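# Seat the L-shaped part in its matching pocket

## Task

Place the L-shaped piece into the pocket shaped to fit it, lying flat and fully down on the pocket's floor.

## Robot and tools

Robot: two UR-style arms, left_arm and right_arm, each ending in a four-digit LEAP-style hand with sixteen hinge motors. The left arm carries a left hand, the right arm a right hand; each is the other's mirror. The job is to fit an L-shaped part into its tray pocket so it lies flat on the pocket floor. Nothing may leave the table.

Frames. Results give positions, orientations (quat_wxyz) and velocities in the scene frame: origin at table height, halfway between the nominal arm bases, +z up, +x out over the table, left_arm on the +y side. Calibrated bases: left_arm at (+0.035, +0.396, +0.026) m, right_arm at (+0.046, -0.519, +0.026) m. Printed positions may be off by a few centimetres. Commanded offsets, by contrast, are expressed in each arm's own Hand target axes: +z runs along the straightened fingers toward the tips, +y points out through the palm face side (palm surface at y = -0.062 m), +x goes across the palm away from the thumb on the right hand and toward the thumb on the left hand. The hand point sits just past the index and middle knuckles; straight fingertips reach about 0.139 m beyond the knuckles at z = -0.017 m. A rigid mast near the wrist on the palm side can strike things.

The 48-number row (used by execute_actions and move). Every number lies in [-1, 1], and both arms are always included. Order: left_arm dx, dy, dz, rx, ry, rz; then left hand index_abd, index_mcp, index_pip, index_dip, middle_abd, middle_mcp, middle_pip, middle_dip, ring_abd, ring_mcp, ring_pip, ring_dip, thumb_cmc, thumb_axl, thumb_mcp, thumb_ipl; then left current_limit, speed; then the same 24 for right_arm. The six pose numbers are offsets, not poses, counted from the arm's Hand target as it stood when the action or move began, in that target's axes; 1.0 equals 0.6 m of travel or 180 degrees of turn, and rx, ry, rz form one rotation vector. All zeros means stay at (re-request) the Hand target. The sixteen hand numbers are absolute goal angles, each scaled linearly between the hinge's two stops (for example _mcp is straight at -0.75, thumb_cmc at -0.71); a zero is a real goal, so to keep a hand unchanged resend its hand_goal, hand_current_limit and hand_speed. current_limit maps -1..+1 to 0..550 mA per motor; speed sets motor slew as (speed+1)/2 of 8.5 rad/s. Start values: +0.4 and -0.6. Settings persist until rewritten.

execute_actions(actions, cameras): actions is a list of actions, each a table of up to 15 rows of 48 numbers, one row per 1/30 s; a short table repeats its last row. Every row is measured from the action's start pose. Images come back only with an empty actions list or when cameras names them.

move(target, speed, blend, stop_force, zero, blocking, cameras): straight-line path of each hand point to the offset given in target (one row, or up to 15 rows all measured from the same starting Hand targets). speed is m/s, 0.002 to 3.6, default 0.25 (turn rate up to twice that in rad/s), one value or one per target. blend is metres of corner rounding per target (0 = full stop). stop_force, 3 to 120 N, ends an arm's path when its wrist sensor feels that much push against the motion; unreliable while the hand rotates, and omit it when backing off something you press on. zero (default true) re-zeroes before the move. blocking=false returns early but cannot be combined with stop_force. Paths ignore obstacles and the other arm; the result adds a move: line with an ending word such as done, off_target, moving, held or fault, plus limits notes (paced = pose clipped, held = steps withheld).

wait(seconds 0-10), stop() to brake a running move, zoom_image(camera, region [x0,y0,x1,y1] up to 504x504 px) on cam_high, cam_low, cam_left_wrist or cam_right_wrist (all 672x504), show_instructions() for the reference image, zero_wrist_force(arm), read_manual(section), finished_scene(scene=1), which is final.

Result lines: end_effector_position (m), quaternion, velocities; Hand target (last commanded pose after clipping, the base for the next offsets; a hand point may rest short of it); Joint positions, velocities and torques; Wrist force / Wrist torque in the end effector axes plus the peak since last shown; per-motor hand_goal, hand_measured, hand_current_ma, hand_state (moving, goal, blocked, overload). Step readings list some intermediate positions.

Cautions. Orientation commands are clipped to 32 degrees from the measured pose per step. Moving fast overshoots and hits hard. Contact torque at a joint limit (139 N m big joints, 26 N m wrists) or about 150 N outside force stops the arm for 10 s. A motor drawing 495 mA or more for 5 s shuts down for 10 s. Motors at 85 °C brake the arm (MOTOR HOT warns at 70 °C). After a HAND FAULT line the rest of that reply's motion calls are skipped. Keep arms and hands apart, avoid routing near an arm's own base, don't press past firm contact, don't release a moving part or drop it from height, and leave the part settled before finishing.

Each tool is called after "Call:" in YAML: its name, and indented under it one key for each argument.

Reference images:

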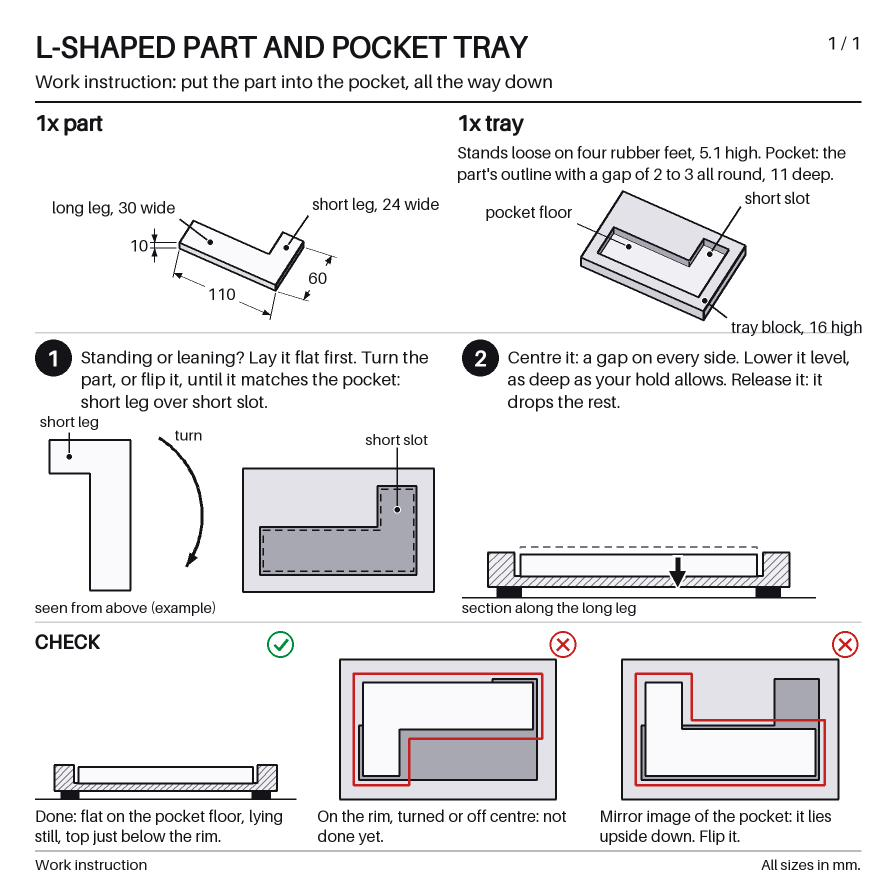

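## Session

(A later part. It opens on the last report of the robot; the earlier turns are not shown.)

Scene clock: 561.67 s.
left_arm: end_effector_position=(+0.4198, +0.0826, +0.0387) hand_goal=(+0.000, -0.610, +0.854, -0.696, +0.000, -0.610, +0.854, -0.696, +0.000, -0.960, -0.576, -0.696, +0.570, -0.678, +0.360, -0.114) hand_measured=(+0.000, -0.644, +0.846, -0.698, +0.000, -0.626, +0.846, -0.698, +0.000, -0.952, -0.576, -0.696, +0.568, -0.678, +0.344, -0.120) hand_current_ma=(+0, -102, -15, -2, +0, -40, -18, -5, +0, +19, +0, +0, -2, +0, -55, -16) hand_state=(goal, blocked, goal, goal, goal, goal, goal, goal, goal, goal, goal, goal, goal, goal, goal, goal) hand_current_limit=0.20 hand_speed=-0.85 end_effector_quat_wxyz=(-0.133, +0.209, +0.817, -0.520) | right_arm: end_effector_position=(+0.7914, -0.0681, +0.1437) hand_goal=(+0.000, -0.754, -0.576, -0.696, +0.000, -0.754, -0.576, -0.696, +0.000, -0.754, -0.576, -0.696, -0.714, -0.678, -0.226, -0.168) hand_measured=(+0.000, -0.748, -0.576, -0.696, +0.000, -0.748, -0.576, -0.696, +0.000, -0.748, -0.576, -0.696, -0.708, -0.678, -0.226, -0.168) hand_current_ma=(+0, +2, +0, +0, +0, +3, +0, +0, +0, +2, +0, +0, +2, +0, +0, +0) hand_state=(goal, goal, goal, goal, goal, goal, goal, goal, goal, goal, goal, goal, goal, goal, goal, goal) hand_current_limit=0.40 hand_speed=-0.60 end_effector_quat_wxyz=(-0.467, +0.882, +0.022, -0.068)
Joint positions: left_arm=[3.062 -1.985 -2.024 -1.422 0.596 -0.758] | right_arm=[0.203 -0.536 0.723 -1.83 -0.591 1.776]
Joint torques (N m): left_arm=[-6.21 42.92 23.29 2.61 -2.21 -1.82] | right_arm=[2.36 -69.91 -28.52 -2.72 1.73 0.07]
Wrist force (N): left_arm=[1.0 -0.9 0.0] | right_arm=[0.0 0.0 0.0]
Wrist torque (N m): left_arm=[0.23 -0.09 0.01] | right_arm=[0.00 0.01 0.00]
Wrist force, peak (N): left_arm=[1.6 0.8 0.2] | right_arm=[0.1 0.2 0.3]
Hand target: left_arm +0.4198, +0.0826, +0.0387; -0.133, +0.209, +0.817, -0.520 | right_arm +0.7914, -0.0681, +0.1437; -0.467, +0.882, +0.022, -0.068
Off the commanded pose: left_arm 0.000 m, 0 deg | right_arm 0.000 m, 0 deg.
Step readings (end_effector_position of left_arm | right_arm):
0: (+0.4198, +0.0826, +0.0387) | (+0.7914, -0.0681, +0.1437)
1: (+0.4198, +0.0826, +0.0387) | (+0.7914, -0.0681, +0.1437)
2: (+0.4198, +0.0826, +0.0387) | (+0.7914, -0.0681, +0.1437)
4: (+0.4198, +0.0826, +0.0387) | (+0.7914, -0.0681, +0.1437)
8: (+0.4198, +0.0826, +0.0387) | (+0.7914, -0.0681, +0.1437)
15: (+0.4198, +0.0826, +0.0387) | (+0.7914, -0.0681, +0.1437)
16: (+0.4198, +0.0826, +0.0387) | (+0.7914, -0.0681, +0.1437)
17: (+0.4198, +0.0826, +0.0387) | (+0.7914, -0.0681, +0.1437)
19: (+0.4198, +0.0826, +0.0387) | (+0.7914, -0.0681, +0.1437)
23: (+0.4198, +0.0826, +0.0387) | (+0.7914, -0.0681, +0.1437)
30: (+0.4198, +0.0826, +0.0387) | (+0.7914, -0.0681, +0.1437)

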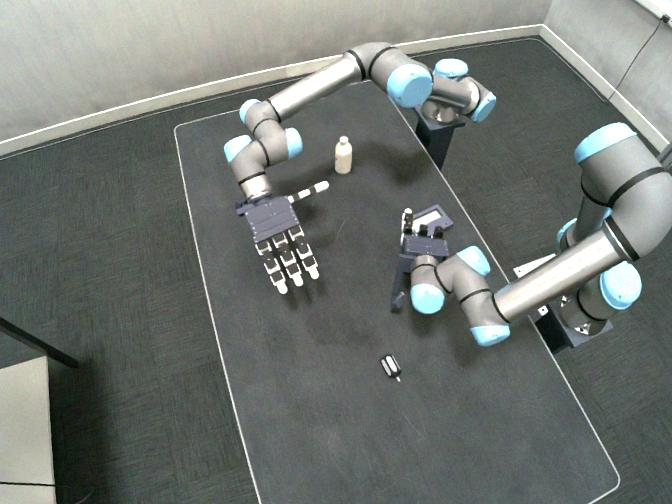

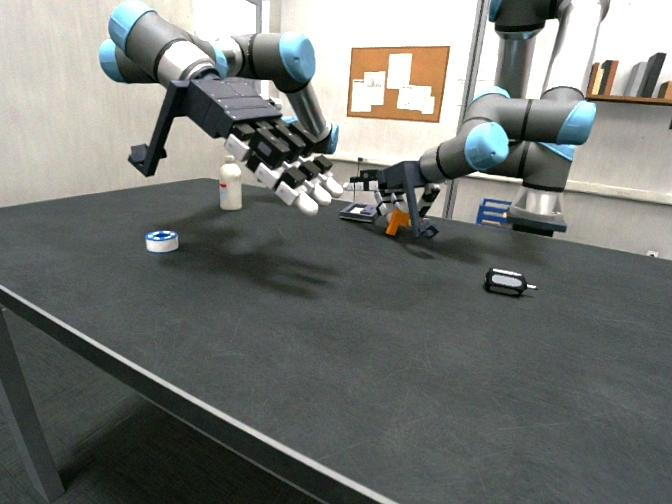

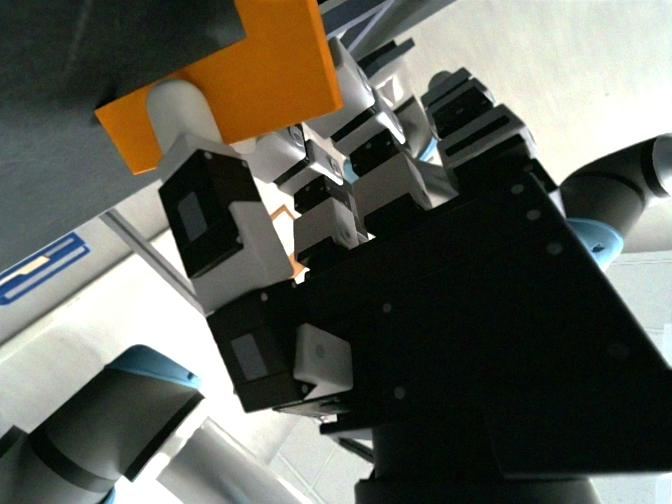

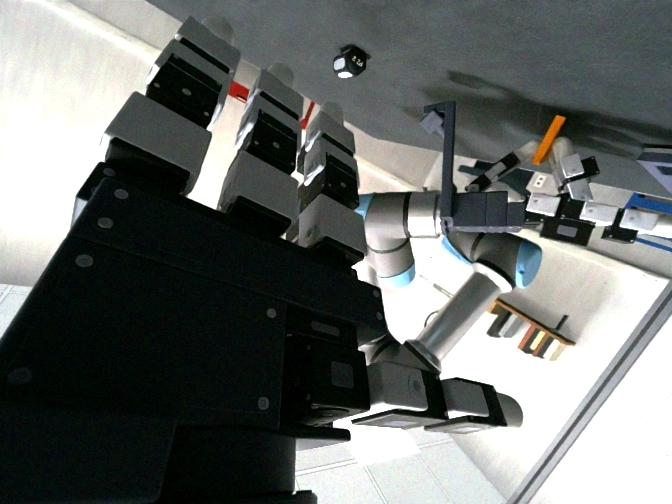

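Call:
execute_actions:
  actions:
    - [[0,0,0,0,0,0, 0,-0.58,0.854,-0.696,0,-0.58,0.854,-0.696,0,-0.65,0.854,-0.696,0.571,-0.677,0.39,-0.1,0.3,-0.85, 0,0,0,0,0,0, 0,-0.754,-0.576,-0.696,0,-0.754,-0.576,-0.696,0,-0.754,-0.576,-0.696,-0.714,-0.678,-0.226,-0.168,0.4,-0.6]]
    - [[0,0,0,0,0,0, 0,-0.58,0.854,-0.696,0,-0.58,0.854,-0.696,0,-0.65,0.854,-0.696,0.571,-0.677,0.39,-0.1,0.3,-0.85, 0,0,0,0,0,0, 0,-0.754,-0.576,-0.696,0,-0.754,-0.576,-0.696,0,-0.754,-0.576,-0.696,-0.714,-0.678,-0.226,-0.168,0.4,-0.6]]

Call:
move:
  target: [0,-0.0453,-0.0212,0,0,0, 0,-0.58,0.854,-0.696,0,-0.58,0.854,-0.696,0,-0.65,0.854,-0.696,0.571,-0.677,0.39,-0.1,0.3,-0.85, 0,0,0,0,0,0, 0,-0.754,-0.576,-0.696,0,-0.754,-0.576,-0.696,0,-0.754,-0.576,-0.696,-0.714,-0.678,-0.226,-0.168,0.4,-0.6]
  speed: 0.06
  cameras: ["all"]

Call:
zoom_image:
  camera: "cam_right_wrist"
  region: [452, 70, 672, 290]

Call:
zoom_image:
  camera: "cam_low"
  region: [330, 150, 460, 260]

Scene clock: 621.33 s.
left_arm: end_effector_position=(+0.4198, +0.0826, +0.0387) hand_goal=(+0.000, -0.580, +0.854, -0.696, +0.000, -0.580, +0.854, -0.696, +0.000, -0.650, +0.854, -0.696, +0.570, -0.678, +0.390, -0.100) hand_measured=(+0.000, -0.638, +0.844, -0.698, +0.000, -0.616, +0.842, -0.700, +0.000, -0.644, +0.848, -0.696, +0.568, -0.678, +0.344, -0.120) hand_current_ma=(+0, -201, -20, -4, +0, -115, -26, -7, +0, +12, -12, +0, -2, -1, -198, -73) hand_state=(goal, blocked, goal, goal, goal, blocked, goal, goal, goal, goal, goal, goal, goal, goal, blocked, goal) hand_current_limit=0.30 hand_speed=-0.85 end_effector_quat_wxyz=(-0.133, +0.209, +0.817, -0.520) | right_arm: end_effector_position=(+0.7914, -0.0681, +0.1437) hand_goal=(+0.000, -0.754, -0.576, -0.696, +0.000, -0.754, -0.576, -0.696, +0.000, -0.754, -0.576, -0.696, -0.714, -0.678, -0.226, -0.168) hand_measured=(+0.000, -0.748, -0.576, -0.696, +0.000, -0.748, -0.576, -0.696, +0.000, -0.748, -0.576, -0.696, -0.708, -0.678, -0.226, -0.168) hand_current_ma=(+0, +2, +0, +0, +0, +3, +0, +0, +0, +2, +0, +0, +2, +0, +0, +0) hand_state=(goal, goal, goal, goal, goal, goal, goal, goal, goal, goal, goal, goal, goal, goal, goal, goal) hand_current_limit=0.40 hand_speed=-0.60 end_effector_quat_wxyz=(-0.467, +0.882, +0.022, -0.068)
Joint positions: left_arm=[3.062 -1.985 -2.024 -1.422 0.596 -0.758] | right_arm=[0.203 -0.536 0.723 -1.83 -0.591 1.776]
Joint torques (N m): left_arm=[-5.02 30.58 13.34 2.46 0.86 -1.28] | right_arm=[1.24 -70.65 -28.02 -2.97 1.65 -0.02]
Wrist force (N): left_arm=[1.0 -3.6 -0.9] | right_arm=[0.0 0.0 0.0]
Wrist torque (N m): left_arm=[0.22 -0.07 0.01] | right_arm=[0.00 0.01 0.00]
Wrist force, peak (N): left_arm=[1.1 -4.1 -1.3] | right_arm=[-0.2 0.1 0.3]
Hand target: left_arm +0.4198, +0.0826, +0.0387; -0.133, +0.209, +0.817, -0.520 | right_arm +0.7914, -0.0681, +0.1437; -0.467, +0.882, +0.022, -0.068
Off the commanded pose: left_arm 0.000 m, 0 deg | right_arm 0.000 m, 0 deg.
Step readings (end_effector_position of left_arm | right_arm):
0: (+0.4198, +0.0826, +0.0387) | (+0.7914, -0.0681, +0.1437)
1: (+0.4198, +0.0826, +0.0387) | (+0.7914, -0.0681, +0.1437)
2: (+0.4198, +0.0826, +0.0387) | (+0.7914, -0.0681, +0.1437)
4: (+0.4198, +0.0826, +0.0387) | (+0.7914, -0.0681, +0.1437)
8: (+0.4198, +0.0826, +0.0387) | (+0.7914, -0.0681, +0.1437)
15: (+0.4198, +0.0826, +0.0387) | (+0.7914, -0.0681, +0.1437)
16: (+0.4198, +0.0826, +0.0387) | (+0.7914, -0.0681, +0.1437)
17: (+0.4198, +0.0826, +0.0387) | (+0.7914, -0.0681, +0.1437)
19: (+0.4198, +0.0826, +0.0387) | (+0.7914, -0.0681, +0.1437)
23: (+0.4198, +0.0826, +0.0387) | (+0.7914, -0.0681, +0.1437)
30: (+0.4198, +0.0826, +0.0387) | (+0.7914, -0.0681, +0.1437)

Scene clock: 622.17 s.
left_arm: end_effector_position=(+0.4199, +0.0826, +0.0688) hand_goal=(+0.000, -0.580, +0.854, -0.696, +0.000, -0.580, +0.854, -0.696, +0.000, -0.650, +0.854, -0.696, +0.570, -0.678, +0.390, -0.100) hand_measured=(+0.000, -0.634, +0.834, -0.706, +0.000, -0.596, +0.842, -0.700, +0.000, -0.644, +0.848, -0.696, +0.566, -0.682, +0.344, -0.120) hand_current_ma=(+0, -189, -49, -19, +0, -41, -27, -8, +0, +12, -11, +0, -6, -7, -198, -73) hand_state=(goal, blocked, goal, goal, goal, goal, goal, goal, goal, goal, goal, goal, goal, goal, blocked, goal) hand_current_limit=0.30 hand_speed=-0.85 end_effector_quat_wxyz=(-0.133, +0.209, +0.817, -0.520) | right_arm: end_effector_position=(+0.7914, -0.0681, +0.1437) hand_goal=(+0.000, -0.754, -0.576, -0.696, +0.000, -0.754, -0.576, -0.696, +0.000, -0.754, -0.576, -0.696, -0.714, -0.678, -0.226, -0.168) hand_measured=(+0.000, -0.748, -0.576, -0.696, +0.000, -0.748, -0.576, -0.696, +0.000, -0.748, -0.576, -0.696, -0.708, -0.678, -0.226, -0.168) hand_current_ma=(+0, +2, +0, +0, +0, +3, +0, +0, +0, +2, +0, +0, +2, +0, +0, +0) hand_state=(goal, goal, goal, goal, goal, goal, goal, goal, goal, goal, goal, goal, goal, goal, goal, goal) hand_current_limit=0.40 hand_speed=-0.60 end_effector_quat_wxyz=(-0.467, +0.882, +0.022, -0.068)
Joint positions: left_arm=[3.062 -1.927 -2.003 -1.501 0.596 -0.758] | right_arm=[0.203 -0.536 0.723 -1.83 -0.591 1.776]
Joint torques (N m): left_arm=[5.77 23.3 6.87 3.56 0.47 1.75] | right_arm=[1.11 -70.41 -29.43 -2.93 1.66 -0.11]
Wrist force (N): left_arm=[1.3 1.0 0.5] | right_arm=[0.0 0.0 0.0]
Wrist torque (N m): left_arm=[0.32 -0.13 0.05] | right_arm=[0.01 0.00 0.01]
Wrist force, peak (N): left_arm=[1.0 -3.8 -1.3] | right_arm=[-0.2 0.2 0.1]
Hand target: left_arm +0.4198, +0.0826, +0.0687; -0.133, +0.209, +0.817, -0.520 | right_arm +0.7914, -0.0681, +0.1437; -0.467, +0.882, +0.022, -0.068
Off the commanded pose: left_arm 0.000 m, 0 deg | right_arm 0.000 m, 0 deg.
move: done

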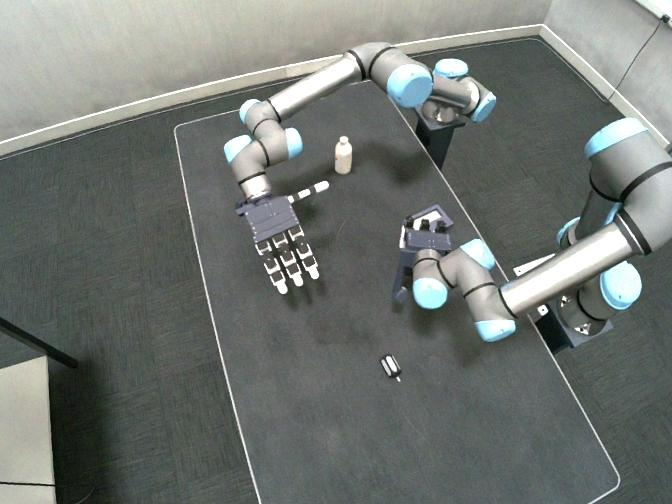

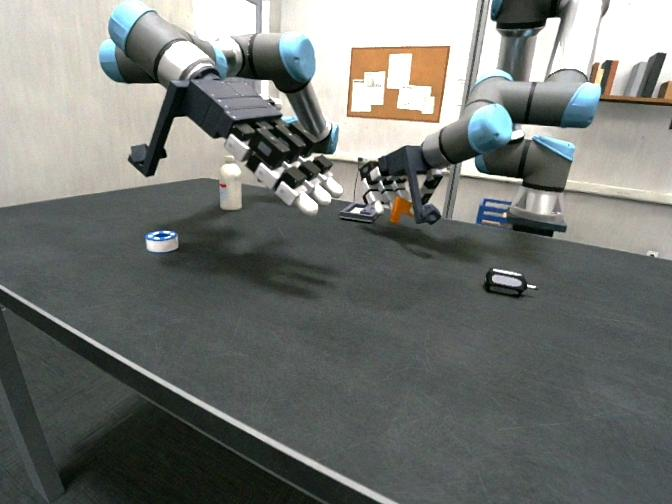

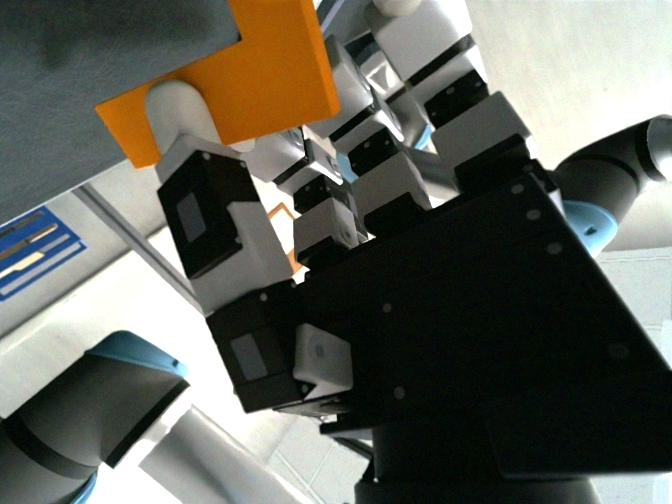

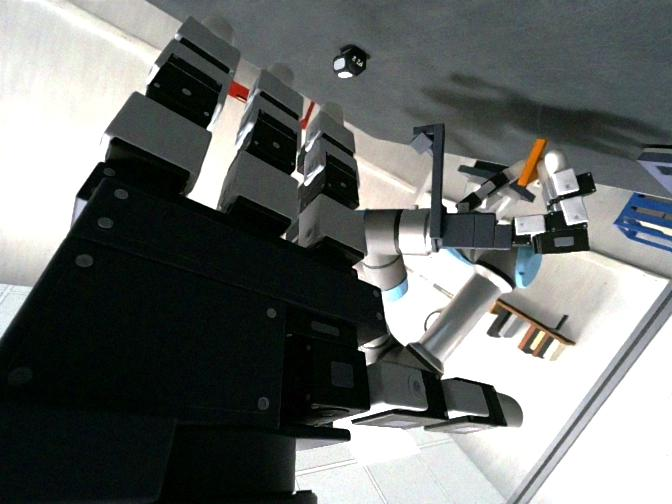

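Scaled by 2.291 from the camera's 672x504 image, which has a finer 960x720 frame.

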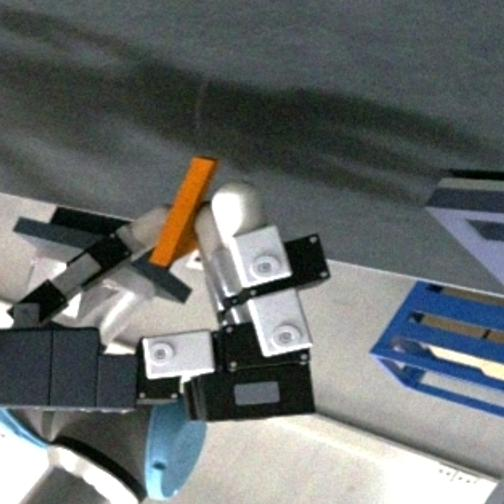

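Scaled by 3.877 from the camera's 672x504 image, which has a finer 960x720 frame.

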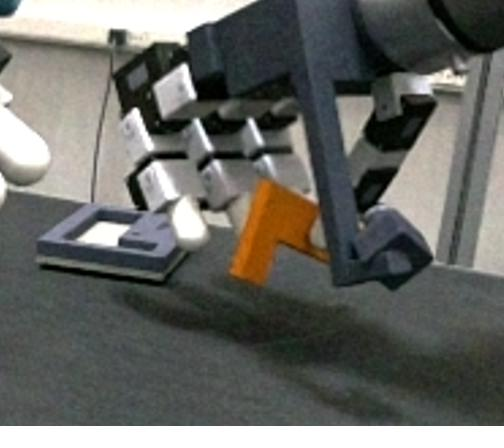

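Call:
move:
  target:
    - [0,0.0453,-0.1165,-0.25,0,0, 0,-0.58,0.854,-0.696,0,-0.58,0.854,-0.696,0,-0.65,0.854,-0.696,0.571,-0.677,0.39,-0.1,0.3,-0.85, 0,0,0,0,0,0, 0,-0.754,-0.576,-0.696,0,-0.754,-0.576,-0.696,0,-0.754,-0.576,-0.696,-0.714,-0.678,-0.226,-0.168,0.4,-0.6]
    - [0,0.0905,-0.0953,-0.25,0,0, 0,-0.58,0.854,-0.696,0,-0.58,0.854,-0.696,0,-0.65,0.854,-0.696,0.571,-0.677,0.39,-0.1,0.3,-0.85, 0,0,0,0,0,0, 0,-0.754,-0.576,-0.696,0,-0.754,-0.576,-0.696,0,-0.754,-0.576,-0.696,-0.714,-0.678,-0.226,-0.168,0.4,-0.6]
  speed: [0.12, 0.05]
  cameras: ["all"]

Call:
zoom_image:
  camera: "cam_right_wrist"
  region: [400, 20, 672, 240]

Call:
zoom_image:
  camera: "cam_low"
  region: [350, 150, 500, 270]

Scene clock: 637.13 s.
left_arm: end_effector_position=(+0.4556, +0.1482, +0.0436) hand_goal=(+0.000, -0.580, +0.854, -0.696, +0.000, -0.580, +0.854, -0.696, +0.000, -0.650, +0.854, -0.696, +0.570, -0.678, +0.390, -0.100) hand_measured=(+0.000, -0.634, +0.834, -0.706, +0.000, -0.596, +0.842, -0.700, +0.000, -0.648, +0.848, -0.696, +0.566, -0.682, +0.344, -0.120) hand_current_ma=(+0, -189, -50, -19, +0, -41, -27, -8, +0, +5, -11, +0, -7, -7, -198, -73) hand_state=(goal, blocked, blocked, goal, goal, goal, goal, goal, goal, goal, goal, goal, goal, goal, blocked, goal) hand_current_limit=0.30 hand_speed=-0.85 end_effector_quat_wxyz=(-0.043, +0.244, +0.954, -0.168) | right_arm: end_effector_position=(+0.7914, -0.0681, +0.1437) hand_goal=(+0.000, -0.754, -0.576, -0.696, +0.000, -0.754, -0.576, -0.696, +0.000, -0.754, -0.576, -0.696, -0.714, -0.678, -0.226, -0.168) hand_measured=(+0.000, -0.748, -0.576, -0.696, +0.000, -0.748, -0.576, -0.696, +0.000, -0.748, -0.576, -0.696, -0.708, -0.678, -0.226, -0.168) hand_current_ma=(+0, +2, +0, +0, +0, +3, +0, +0, +0, +2, +0, +0, +2, +0, +0, +0) hand_state=(goal, goal, goal, goal, goal, goal, goal, goal, goal, goal, goal, goal, goal, goal, goal, goal) hand_current_limit=0.40 hand_speed=-0.60 end_effector_quat_wxyz=(-0.467, +0.882, +0.022, -0.068)
Joint positions: left_arm=[2.874 -1.894 -2.098 -0.804 1.232 -1.325] | right_arm=[0.203 -0.536 0.723 -1.83 -0.591 1.776]
Joint torques (N m): left_arm=[0.63 42.35 25.97 -0.16 1.36 -1.54] | right_arm=[1.51 -72.69 -29.12 -3.11 1.53 -0.03]
Wrist force (N): left_arm=[0.5 0.3 0.2] | right_arm=[0.1 -0.1 0.0]
Wrist torque (N m): left_arm=[0.20 0.01 -0.04] | right_arm=[0.00 -0.01 0.01]
Wrist force, peak (N): left_arm=[1.6 1.1 0.7] | right_arm=[-0.2 0.0 0.3]
Hand target: left_arm +0.4557, +0.1482, +0.0437; -0.043, +0.244, +0.954, -0.168 | right_arm +0.7914, -0.0681, +0.1437; -0.467, +0.882, +0.022, -0.068
Off the commanded pose: left_arm 0.000 m, 0 deg | right_arm 0.000 m, 0 deg.
move: done

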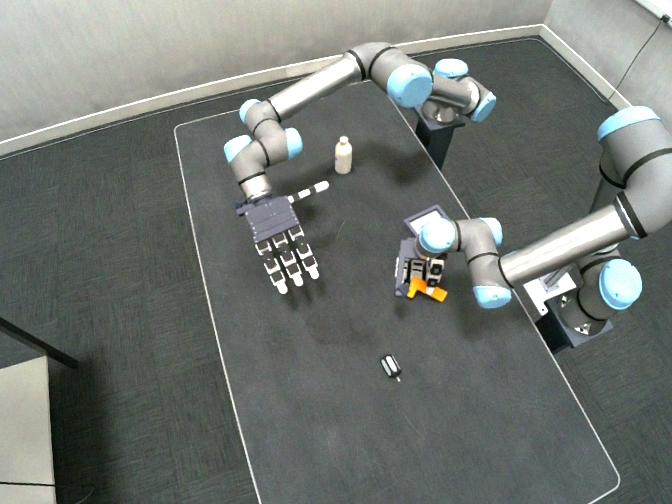

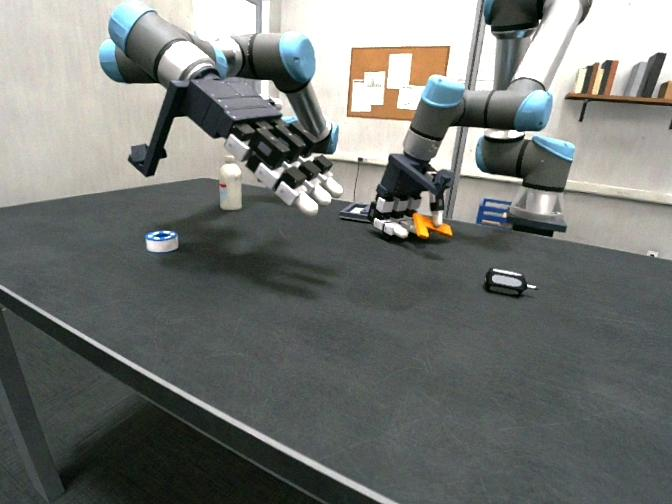

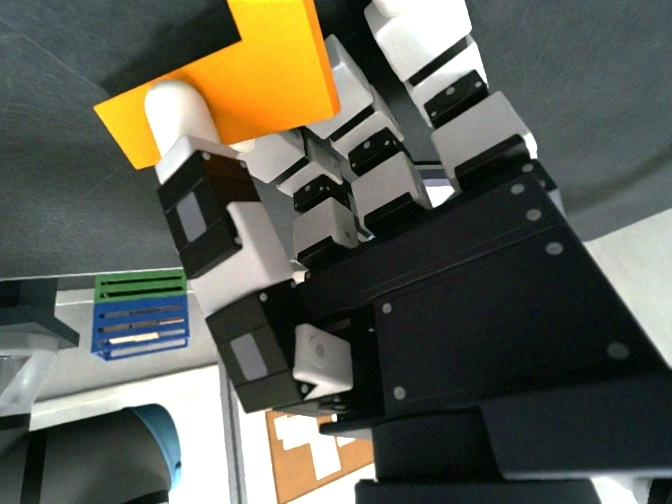

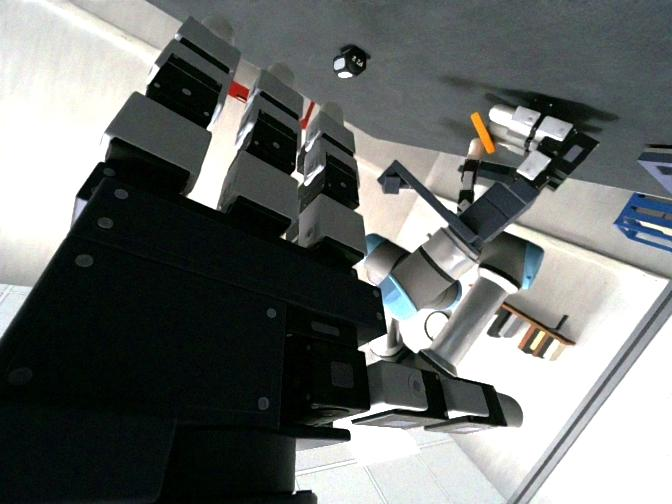

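Scaled by 1.853 from the camera's 672x504 image, which has a finer 960x720 frame.

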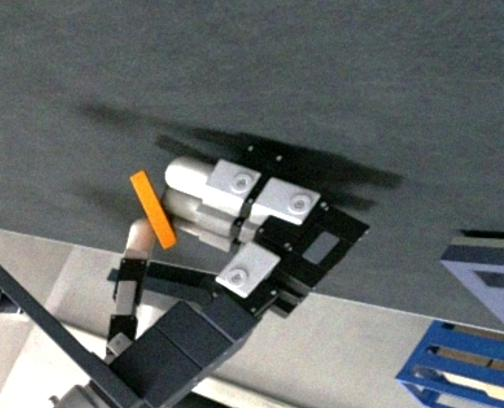

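Scaled by 3.360 from the camera's 672x504 image, which has a finer 960x720 frame.

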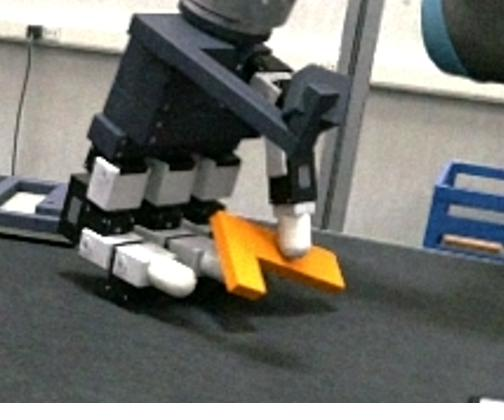

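Call:
move:
  target: [0,0.0103,0.0282,0,0,0, 0,-0.58,0.854,-0.696,0,-0.58,0.854,-0.696,0,-0.65,0.854,-0.696,0.571,-0.677,0.39,-0.1,0.3,-0.85, 0,0,0,0,0,0, 0,-0.754,-0.576,-0.696,0,-0.754,-0.576,-0.696,0,-0.754,-0.576,-0.696,-0.714,-0.678,-0.226,-0.168,0.4,-0.6]
  speed: 0.02
  stop_force: 3
  cameras: ["cam_low","cam_right_wrist","cam_left_wrist"]

Call:
zoom_image:
  camera: "cam_right_wrist"
  region: [400, 20, 672, 240]

Call:
zoom_image:
  camera: "cam_low"
  region: [350, 150, 500, 270]

Scene clock: 647.30 s.
left_arm: end_effector_position=(+0.4557, +0.1482, +0.0381) hand_goal=(+0.000, -0.580, +0.854, -0.696, +0.000, -0.580, +0.854, -0.696, +0.000, -0.650, +0.854, -0.696, +0.570, -0.678, +0.390, -0.100) hand_measured=(+0.000, -0.634, +0.838, -0.714, +0.000, -0.596, +0.842, -0.700, +0.000, -0.646, +0.854, -0.696, +0.566, -0.682, +0.344, -0.122) hand_current_ma=(+0, -189, -39, -42, +0, -41, -27, -8, +0, +5, +0, +0, -7, -7, -200, -82) hand_state=(goal, blocked, goal, goal, goal, goal, goal, goal, goal, goal, goal, goal, goal, goal, blocked, blocked) hand_current_limit=0.30 hand_speed=-0.85 end_effector_quat_wxyz=(-0.043, +0.244, +0.954, -0.168) | right_arm: end_effector_position=(+0.7914, -0.0681, +0.1437) hand_goal=(+0.000, -0.754, -0.576, -0.696, +0.000, -0.754, -0.576, -0.696, +0.000, -0.754, -0.576, -0.696, -0.714, -0.678, -0.226, -0.168) hand_measured=(+0.000, -0.748, -0.576, -0.696, +0.000, -0.748, -0.576, -0.696, +0.000, -0.748, -0.576, -0.696, -0.708, -0.678, -0.226, -0.168) hand_current_ma=(+0, +2, +0, +0, +0, +3, +0, +0, +0, +2, +0, +0, +2, +0, +0, +0) hand_state=(goal, goal, goal, goal, goal, goal, goal, goal, goal, goal, goal, goal, goal, goal, goal, goal) hand_current_limit=0.40 hand_speed=-0.60 end_effector_quat_wxyz=(-0.467, +0.882, +0.022, -0.068)
Joint positions: left_arm=[2.874 -1.905 -2.102 -0.789 1.232 -1.325] | right_arm=[0.203 -0.536 0.723 -1.83 -0.591 1.776]
Joint torques (N m): left_arm=[-2.58 42.06 25.76 3.88 1.3 -0.69] | right_arm=[2.12 -72.41 -30.18 -3.07 1.65 -0.02]
Wrist force (N): left_arm=[0.5 0.1 0.2] | right_arm=[-0.1 0.1 0.2]
Wrist torque (N m): left_arm=[0.18 0.02 -0.03] | right_arm=[-0.01 0.00 0.00]
Wrist force, peak (N): left_arm=[0.7 -4.9 -6.8] | right_arm=[-0.1 0.4 0.1]
Hand target: left_arm +0.4557, +0.1482, +0.0381; -0.043, +0.244, +0.954, -0.168 (not the last commanded pose) | right_arm +0.7914, -0.0681, +0.1437; -0.467, +0.882, +0.022, -0.068
Off the commanded pose: left_arm 0.012 m, 0 deg | right_arm 0.000 m, 0 deg.
move: contact (left_arm)
Images, in order (width x height): cam_low 672x504, cam_left_wrist 672x504, cam_right_wrist 672x504.

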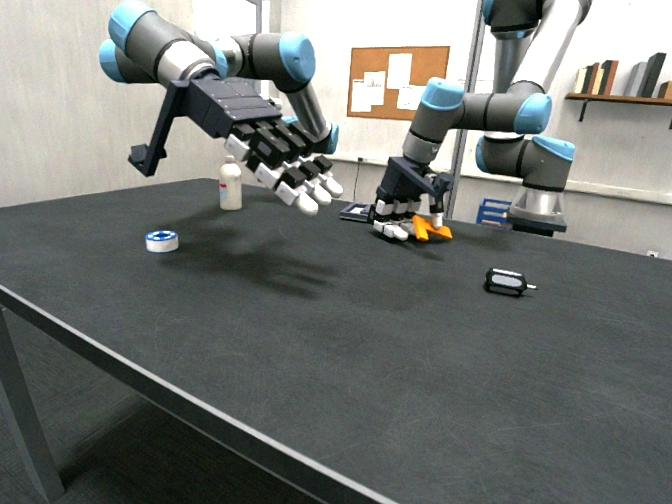

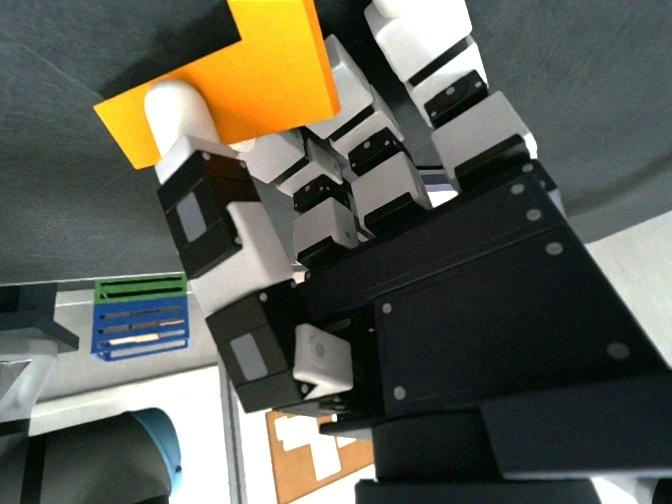

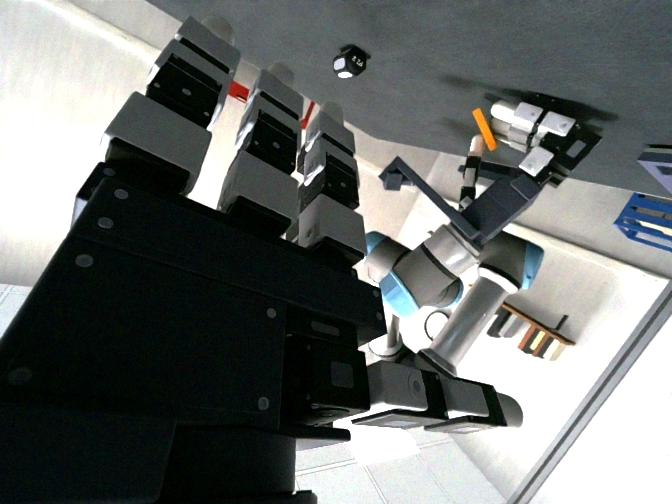

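Scaled by 1.853 from the camera's 672x504 image, which has a finer 960x720 frame.

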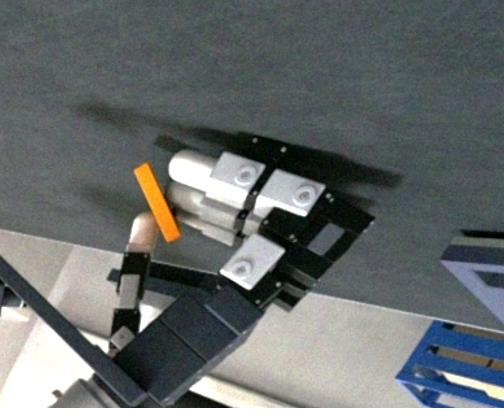

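Scaled by 3.360 from the camera's 672x504 image, which has a finer 960x720 frame.

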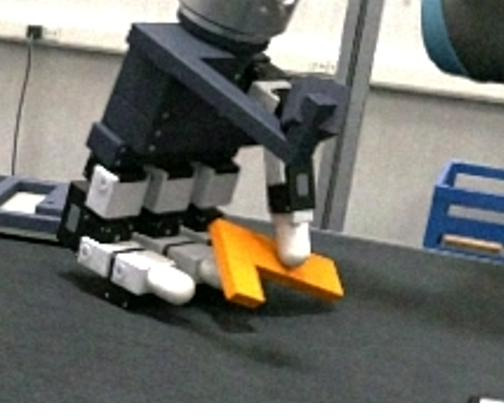

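Call:
move:
  target: [0,-0.0027,-0.0118,0.0667,0,0, 0,-0.58,0.854,-0.696,0,-0.58,0.854,-0.696,0,-0.65,0.854,-0.696,0.571,-0.677,0.39,-0.1,0.3,-0.85, 0,0,0,0,0,0, 0,-0.754,-0.576,-0.696,0,-0.754,-0.576,-0.696,0,-0.754,-0.576,-0.696,-0.714,-0.678,-0.226,-0.168,0.4,-0.6]
  speed: 0.06

Call:
move:
  target: [0,0.0159,0.0254,0,0,0, 0,-0.58,0.854,-0.696,0,-0.58,0.854,-0.696,0,-0.65,0.854,-0.696,0.571,-0.677,0.39,-0.1,0.3,-0.85, 0,0,0,0,0,0, 0,-0.754,-0.576,-0.696,0,-0.754,-0.576,-0.696,0,-0.754,-0.576,-0.696,-0.714,-0.678,-0.226,-0.168,0.4,-0.6]
  speed: 0.02
  stop_force: 3
  cameras: ["cam_low","cam_right_wrist","cam_left_wrist"]

Call:
zoom_image:
  camera: "cam_right_wrist"
  region: [400, 20, 672, 240]

Call:
zoom_image:
  camera: "cam_low"
  region: [350, 150, 500, 270]

Scene clock: 690.57 s.
left_arm: end_effector_position=(+0.4562, +0.1490, +0.0453) hand_goal=(+0.000, -0.580, +0.854, -0.696, +0.000, -0.580, +0.854, -0.696, +0.000, -0.650, +0.854, -0.696, +0.570, -0.678, +0.390, -0.100) hand_measured=(+0.000, -0.634, +0.836, -0.714, +0.000, -0.596, +0.842, -0.700, +0.000, -0.648, +0.854, -0.696, +0.566, -0.682, +0.344, -0.122) hand_current_ma=(+0, -184, -41, -42, +0, -41, -27, -8, +0, +5, +0, +0, -7, -7, -200, -82) hand_state=(goal, blocked, goal, goal, goal, goal, goal, goal, goal, goal, goal, goal, goal, goal, blocked, blocked) hand_current_limit=0.30 hand_speed=-0.85 end_effector_quat_wxyz=(-0.068, +0.238, +0.931, -0.267) end_effector_velocity=(+0.001, +0.000, +0.000) end_effector_angular_velocity=(+0.005, -0.004, +0.001) | right_arm: end_effector_position=(+0.7914, -0.0681, +0.1437) hand_goal=(+0.000, -0.754, -0.576, -0.696, +0.000, -0.754, -0.576, -0.696, +0.000, -0.754, -0.576, -0.696, -0.714, -0.678, -0.226, -0.168) hand_measured=(+0.000, -0.748, -0.576, -0.696, +0.000, -0.748, -0.576, -0.696, +0.000, -0.748, -0.576, -0.696, -0.708, -0.678, -0.226, -0.168) hand_current_ma=(+0, +2, +0, +0, +0, +3, +0, +0, +0, +2, +0, +0, +2, +0, +0, +0) hand_state=(goal, goal, goal, goal, goal, goal, goal, goal, goal, goal, goal, goal, goal, goal, goal, goal) hand_current_limit=0.40 hand_speed=-0.60 end_effector_quat_wxyz=(-0.467, +0.882, +0.022, -0.068)
Joint positions: left_arm=[2.975 -1.882 -2.084 -0.948 1.046 -1.184] | right_arm=[0.203 -0.536 0.723 -1.83 -0.591 1.776]
Joint velocities: left_arm=[-0.002 0 -0.001 0.007 0.005 -0.005] | right_arm=[within noise]
Joint torques (N m): left_arm=[-5.25 35.61 18.5 4.53 1.14 -1.74] | right_arm=[2.58 -73.52 -29.55 -3.45 1.79 -0.31]
Wrist force (N): left_arm=[0.7 0.3 0.4] | right_arm=[0.0 0.0 0.0]
Wrist torque (N m): left_arm=[0.21 -0.02 -0.02] | right_arm=[0.01 0.00 0.00]
Wrist force, peak (N): left_arm=[0.9 0.4 0.3] | right_arm=[-0.3 0.1 0.2]
Hand target: left_arm +0.4562, +0.1490, +0.0453; -0.068, +0.238, +0.931, -0.267 | right_arm +0.7914, -0.0681, +0.1437; -0.467, +0.882, +0.022, -0.068
Off the commanded pose: left_arm 0.000 m, 0 deg | right_arm 0.000 m, 0 deg.
move: done

Scene clock: 692.43 s.
left_arm: end_effector_position=(+0.4562, +0.1490, +0.0303) hand_goal=(+0.000, -0.580, +0.854, -0.696, +0.000, -0.580, +0.854, -0.696, +0.000, -0.650, +0.854, -0.696, +0.570, -0.678, +0.390, -0.100) hand_measured=(+0.000, -0.632, +0.838, -0.716, +0.000, -0.598, +0.834, -0.704, +0.000, -0.648, +0.854, -0.696, +0.566, -0.682, +0.344, -0.122) hand_current_ma=(+0, -176, -35, -52, +0, -46, -52, -18, +0, +5, +0, +0, -7, -7, -200, -82) hand_state=(goal, blocked, goal, blocked, goal, goal, blocked, goal, goal, goal, goal, goal, goal, goal, blocked, blocked) hand_current_limit=0.30 hand_speed=-0.85 end_effector_quat_wxyz=(-0.068, +0.238, +0.931, -0.267) | right_arm: end_effector_position=(+0.7914, -0.0681, +0.1437) hand_goal=(+0.000, -0.754, -0.576, -0.696, +0.000, -0.754, -0.576, -0.696, +0.000, -0.754, -0.576, -0.696, -0.714, -0.678, -0.226, -0.168) hand_measured=(+0.000, -0.748, -0.576, -0.696, +0.000, -0.748, -0.576, -0.696, +0.000, -0.748, -0.576, -0.696, -0.708, -0.678, -0.226, -0.168) hand_current_ma=(+0, +2, +0, +0, +0, +3, +0, +0, +0, +2, +0, +0, +2, +0, +0, +0) hand_state=(goal, goal, goal, goal, goal, goal, goal, goal, goal, goal, goal, goal, goal, goal, goal, goal) hand_current_limit=0.40 hand_speed=-0.60 end_effector_quat_wxyz=(-0.467, +0.882, +0.022, -0.068)
Joint positions: left_arm=[2.975 -1.913 -2.095 -0.906 1.046 -1.184] | right_arm=[0.203 -0.536 0.723 -1.83 -0.591 1.776]
Joint torques (N m): left_arm=[-1.94 42.16 25.53 3.66 0.77 -0.68] | right_arm=[2.62 -73.75 -29.83 -3.19 1.48 0.09]
Wrist force (N): left_arm=[0.8 0.1 0.1] | right_arm=[-0.4 0.2 -0.1]
Wrist torque (N m): left_arm=[0.19 0.01 0.01] | right_arm=[0.02 0.05 -0.02]
Wrist force, peak (N): left_arm=[1.0 -10.3 -9.0] | right_arm=[0.0 0.4 0.2]
Hand target: left_arm +0.4562, +0.1490, +0.0303; -0.068, +0.238, +0.931, -0.267 (not the last commanded pose) | right_arm +0.7914, -0.0681, +0.1437; -0.467, +0.882, +0.022, -0.068
Off the commanded pose: left_arm 0.003 m, 0 deg | right_arm 0.000 m, 0 deg.
move: contact (left_arm)
Images, in order (width x height): cam_low 672x504, cam_left_wrist 672x504, cam_right_wrist 672x504.

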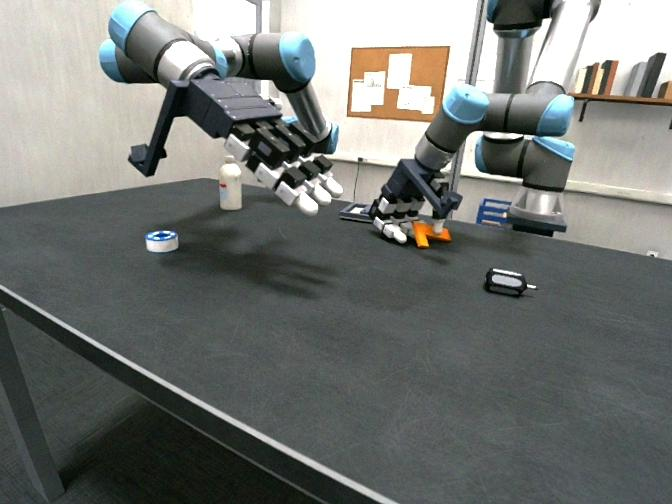

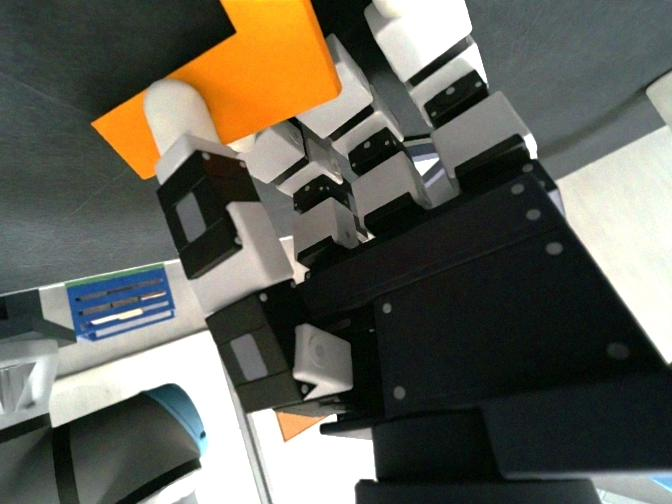

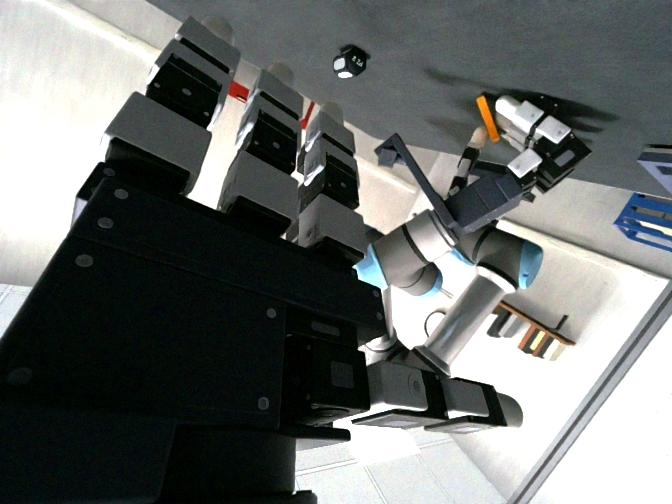

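Scaled by 1.853 from the camera's 672x504 image, which has a finer 960x720 frame.

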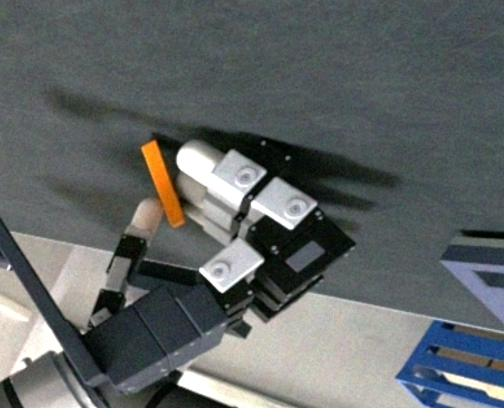

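Scaled by 3.360 from the camera's 672x504 image, which has a finer 960x720 frame.

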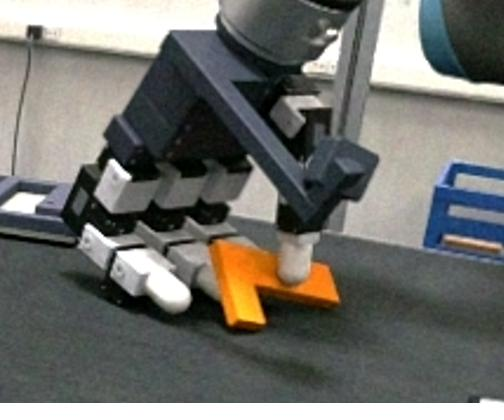

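Call:
execute_actions:
  actions:
    - [[0,0,0,0,0,0, 0,-0.632,0.838,-0.716,0,-0.598,0.834,-0.704,0,-0.65,0.854,-0.696,0.571,-0.677,0.344,-0.122,0.3,-0.9, 0,0,0,0,0,0, 0,-0.754,-0.576,-0.696,0,-0.754,-0.576,-0.696,0,-0.754,-0.576,-0.696,-0.714,-0.678,-0.226,-0.168,0.4,-0.6]]
    - [[0,0,0,0,0,0, 0,-0.632,0.838,-0.716,0,-0.598,0.834,-0.704,0,-0.65,0.854,-0.696,0.571,-0.677,0.169,-0.114,0.3,-0.9, 0,0,0,0,0,0, 0,-0.754,-0.576,-0.696,0,-0.754,-0.576,-0.696,0,-0.754,-0.576,-0.696,-0.714,-0.678,-0.226,-0.168,0.4,-0.6]]
  cameras: ["cam_low","cam_right_wrist","cam_left_wrist"]

Call:
zoom_image:
  camera: "cam_right_wrist"
  region: [400, 20, 672, 240]

Call:
zoom_image:
  camera: "cam_low"
  region: [350, 150, 500, 270]

Scene clock: 705.20 s.
left_arm: end_effector_position=(+0.4562, +0.1490, +0.0303) hand_goal=(+0.000, -0.632, +0.838, -0.716, +0.000, -0.598, +0.834, -0.704, +0.000, -0.650, +0.854, -0.696, +0.570, -0.678, +0.168, -0.114) hand_measured=(+0.000, -0.632, +0.832, -0.718, +0.000, -0.600, +0.830, -0.706, +0.000, -0.648, +0.854, -0.696, +0.568, -0.680, +0.174, -0.116) hand_current_ma=(+0, -1, -10, -3, +0, -3, -7, -4, +0, +5, +0, +0, -4, -4, +14, -4) hand_state=(goal, goal, goal, goal, goal, goal, goal, goal, goal, goal, goal, goal, goal, goal, goal, goal) hand_current_limit=0.30 hand_speed=-0.90 end_effector_quat_wxyz=(-0.068, +0.238, +0.931, -0.267) | right_arm: end_effector_position=(+0.7914, -0.0681, +0.1437) hand_goal=(+0.000, -0.754, -0.576, -0.696, +0.000, -0.754, -0.576, -0.696, +0.000, -0.754, -0.576, -0.696, -0.714, -0.678, -0.226, -0.168) hand_measured=(+0.000, -0.748, -0.576, -0.696, +0.000, -0.748, -0.576, -0.696, +0.000, -0.748, -0.576, -0.696, -0.708, -0.678, -0.226, -0.168) hand_current_ma=(+0, +2, +0, +0, +0, +3, +0, +0, +0, +2, +0, +0, +2, +0, +0, +0) hand_state=(goal, goal, goal, goal, goal, goal, goal, goal, goal, goal, goal, goal, goal, goal, goal, goal) hand_current_limit=0.40 hand_speed=-0.60 end_effector_quat_wxyz=(-0.467, +0.882, +0.022, -0.068)
Joint positions: left_arm=[2.975 -1.913 -2.095 -0.906 1.046 -1.184] | right_arm=[0.203 -0.536 0.723 -1.83 -0.591 1.776]
Joint torques (N m): left_arm=[6.34 41.5 25.05 3.78 -1.36 -0.76] | right_arm=[0.43 -73.8 -31.29 -3.36 1.51 -0.05]
Wrist force (N): left_arm=[0.7 -0.1 -0.1] | right_arm=[0.0 0.1 -0.1]
Wrist torque (N m): left_arm=[0.22 -0.02 0.02] | right_arm=[0.03 0.00 0.00]
Wrist force, peak (N): left_arm=[1.1 0.2 0.1] | right_arm=[0.1 0.4 -0.1]
Hand target: left_arm +0.4562, +0.1490, +0.0303; -0.068, +0.238, +0.931, -0.267 | right_arm +0.7914, -0.0681, +0.1437; -0.467, +0.882, +0.022, -0.068
Off the commanded pose: left_arm 0.000 m, 0 deg | right_arm 0.000 m, 0 deg.
Step readings (end_effector_position of left_arm | right_arm):
0: (+0.4562, +0.1490, +0.0303) | (+0.7914, -0.0681, +0.1437)
1: (+0.4562, +0.1490, +0.0303) | (+0.7914, -0.0681, +0.1437)
2: (+0.4562, +0.1490, +0.0303) | (+0.7914, -0.0681, +0.1437)
4: (+0.4562, +0.1490, +0.0303) | (+0.7914, -0.0681, +0.1437)
8: (+0.4562, +0.1490, +0.0303) | (+0.7914, -0.0681, +0.1437)
15: (+0.4562, +0.1490, +0.0303) | (+0.7914, -0.0681, +0.1437)
16: (+0.4562, +0.1490, +0.0303) | (+0.7914, -0.0681, +0.1437)
17: (+0.4562, +0.1490, +0.0303) | (+0.7914, -0.0681, +0.1437)
19: (+0.4562, +0.1490, +0.0303) | (+0.7914, -0.0681, +0.1437)
23: (+0.4562, +0.1490, +0.0303) | (+0.7914, -0.0681, +0.1437)
30: (+0.4562, +0.1490, +0.0303) | (+0.7914, -0.0681, +0.1437)
Images, in order (width x height): cam_low 672x504, cam_left_wrist 672x504, cam_right_wrist 672x504.

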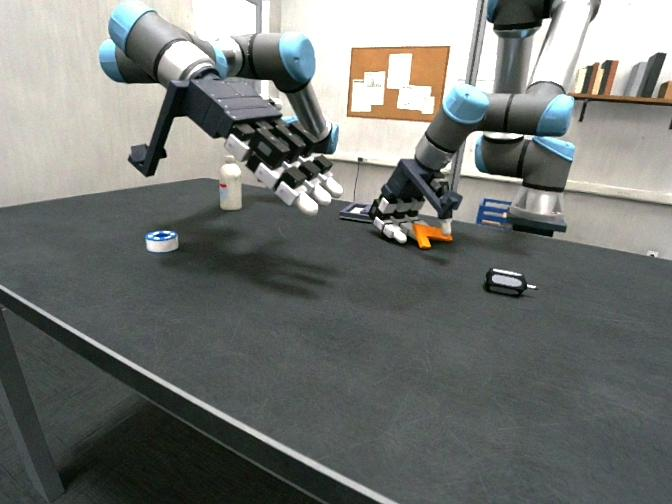

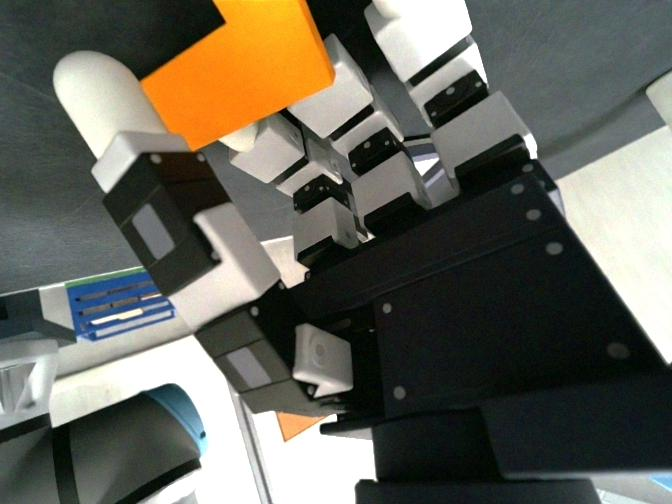

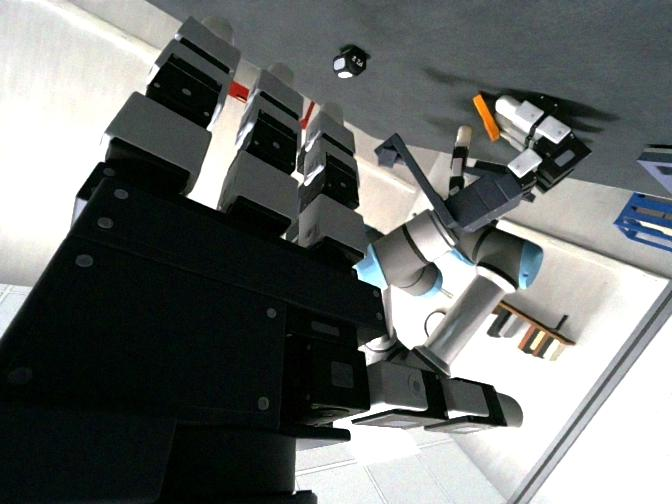

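Scaled by 1.853 from the camera's 672x504 image, which has a finer 960x720 frame.

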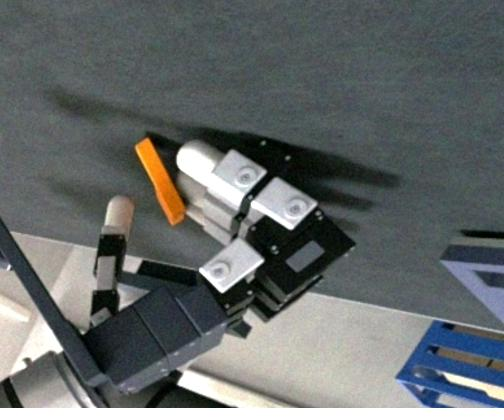

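Scaled by 3.360 from the camera's 672x504 image, which has a finer 960x720 frame.

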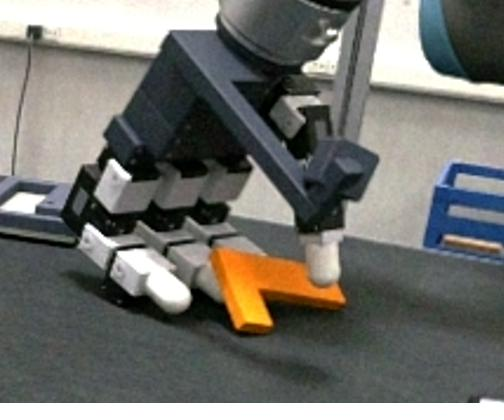

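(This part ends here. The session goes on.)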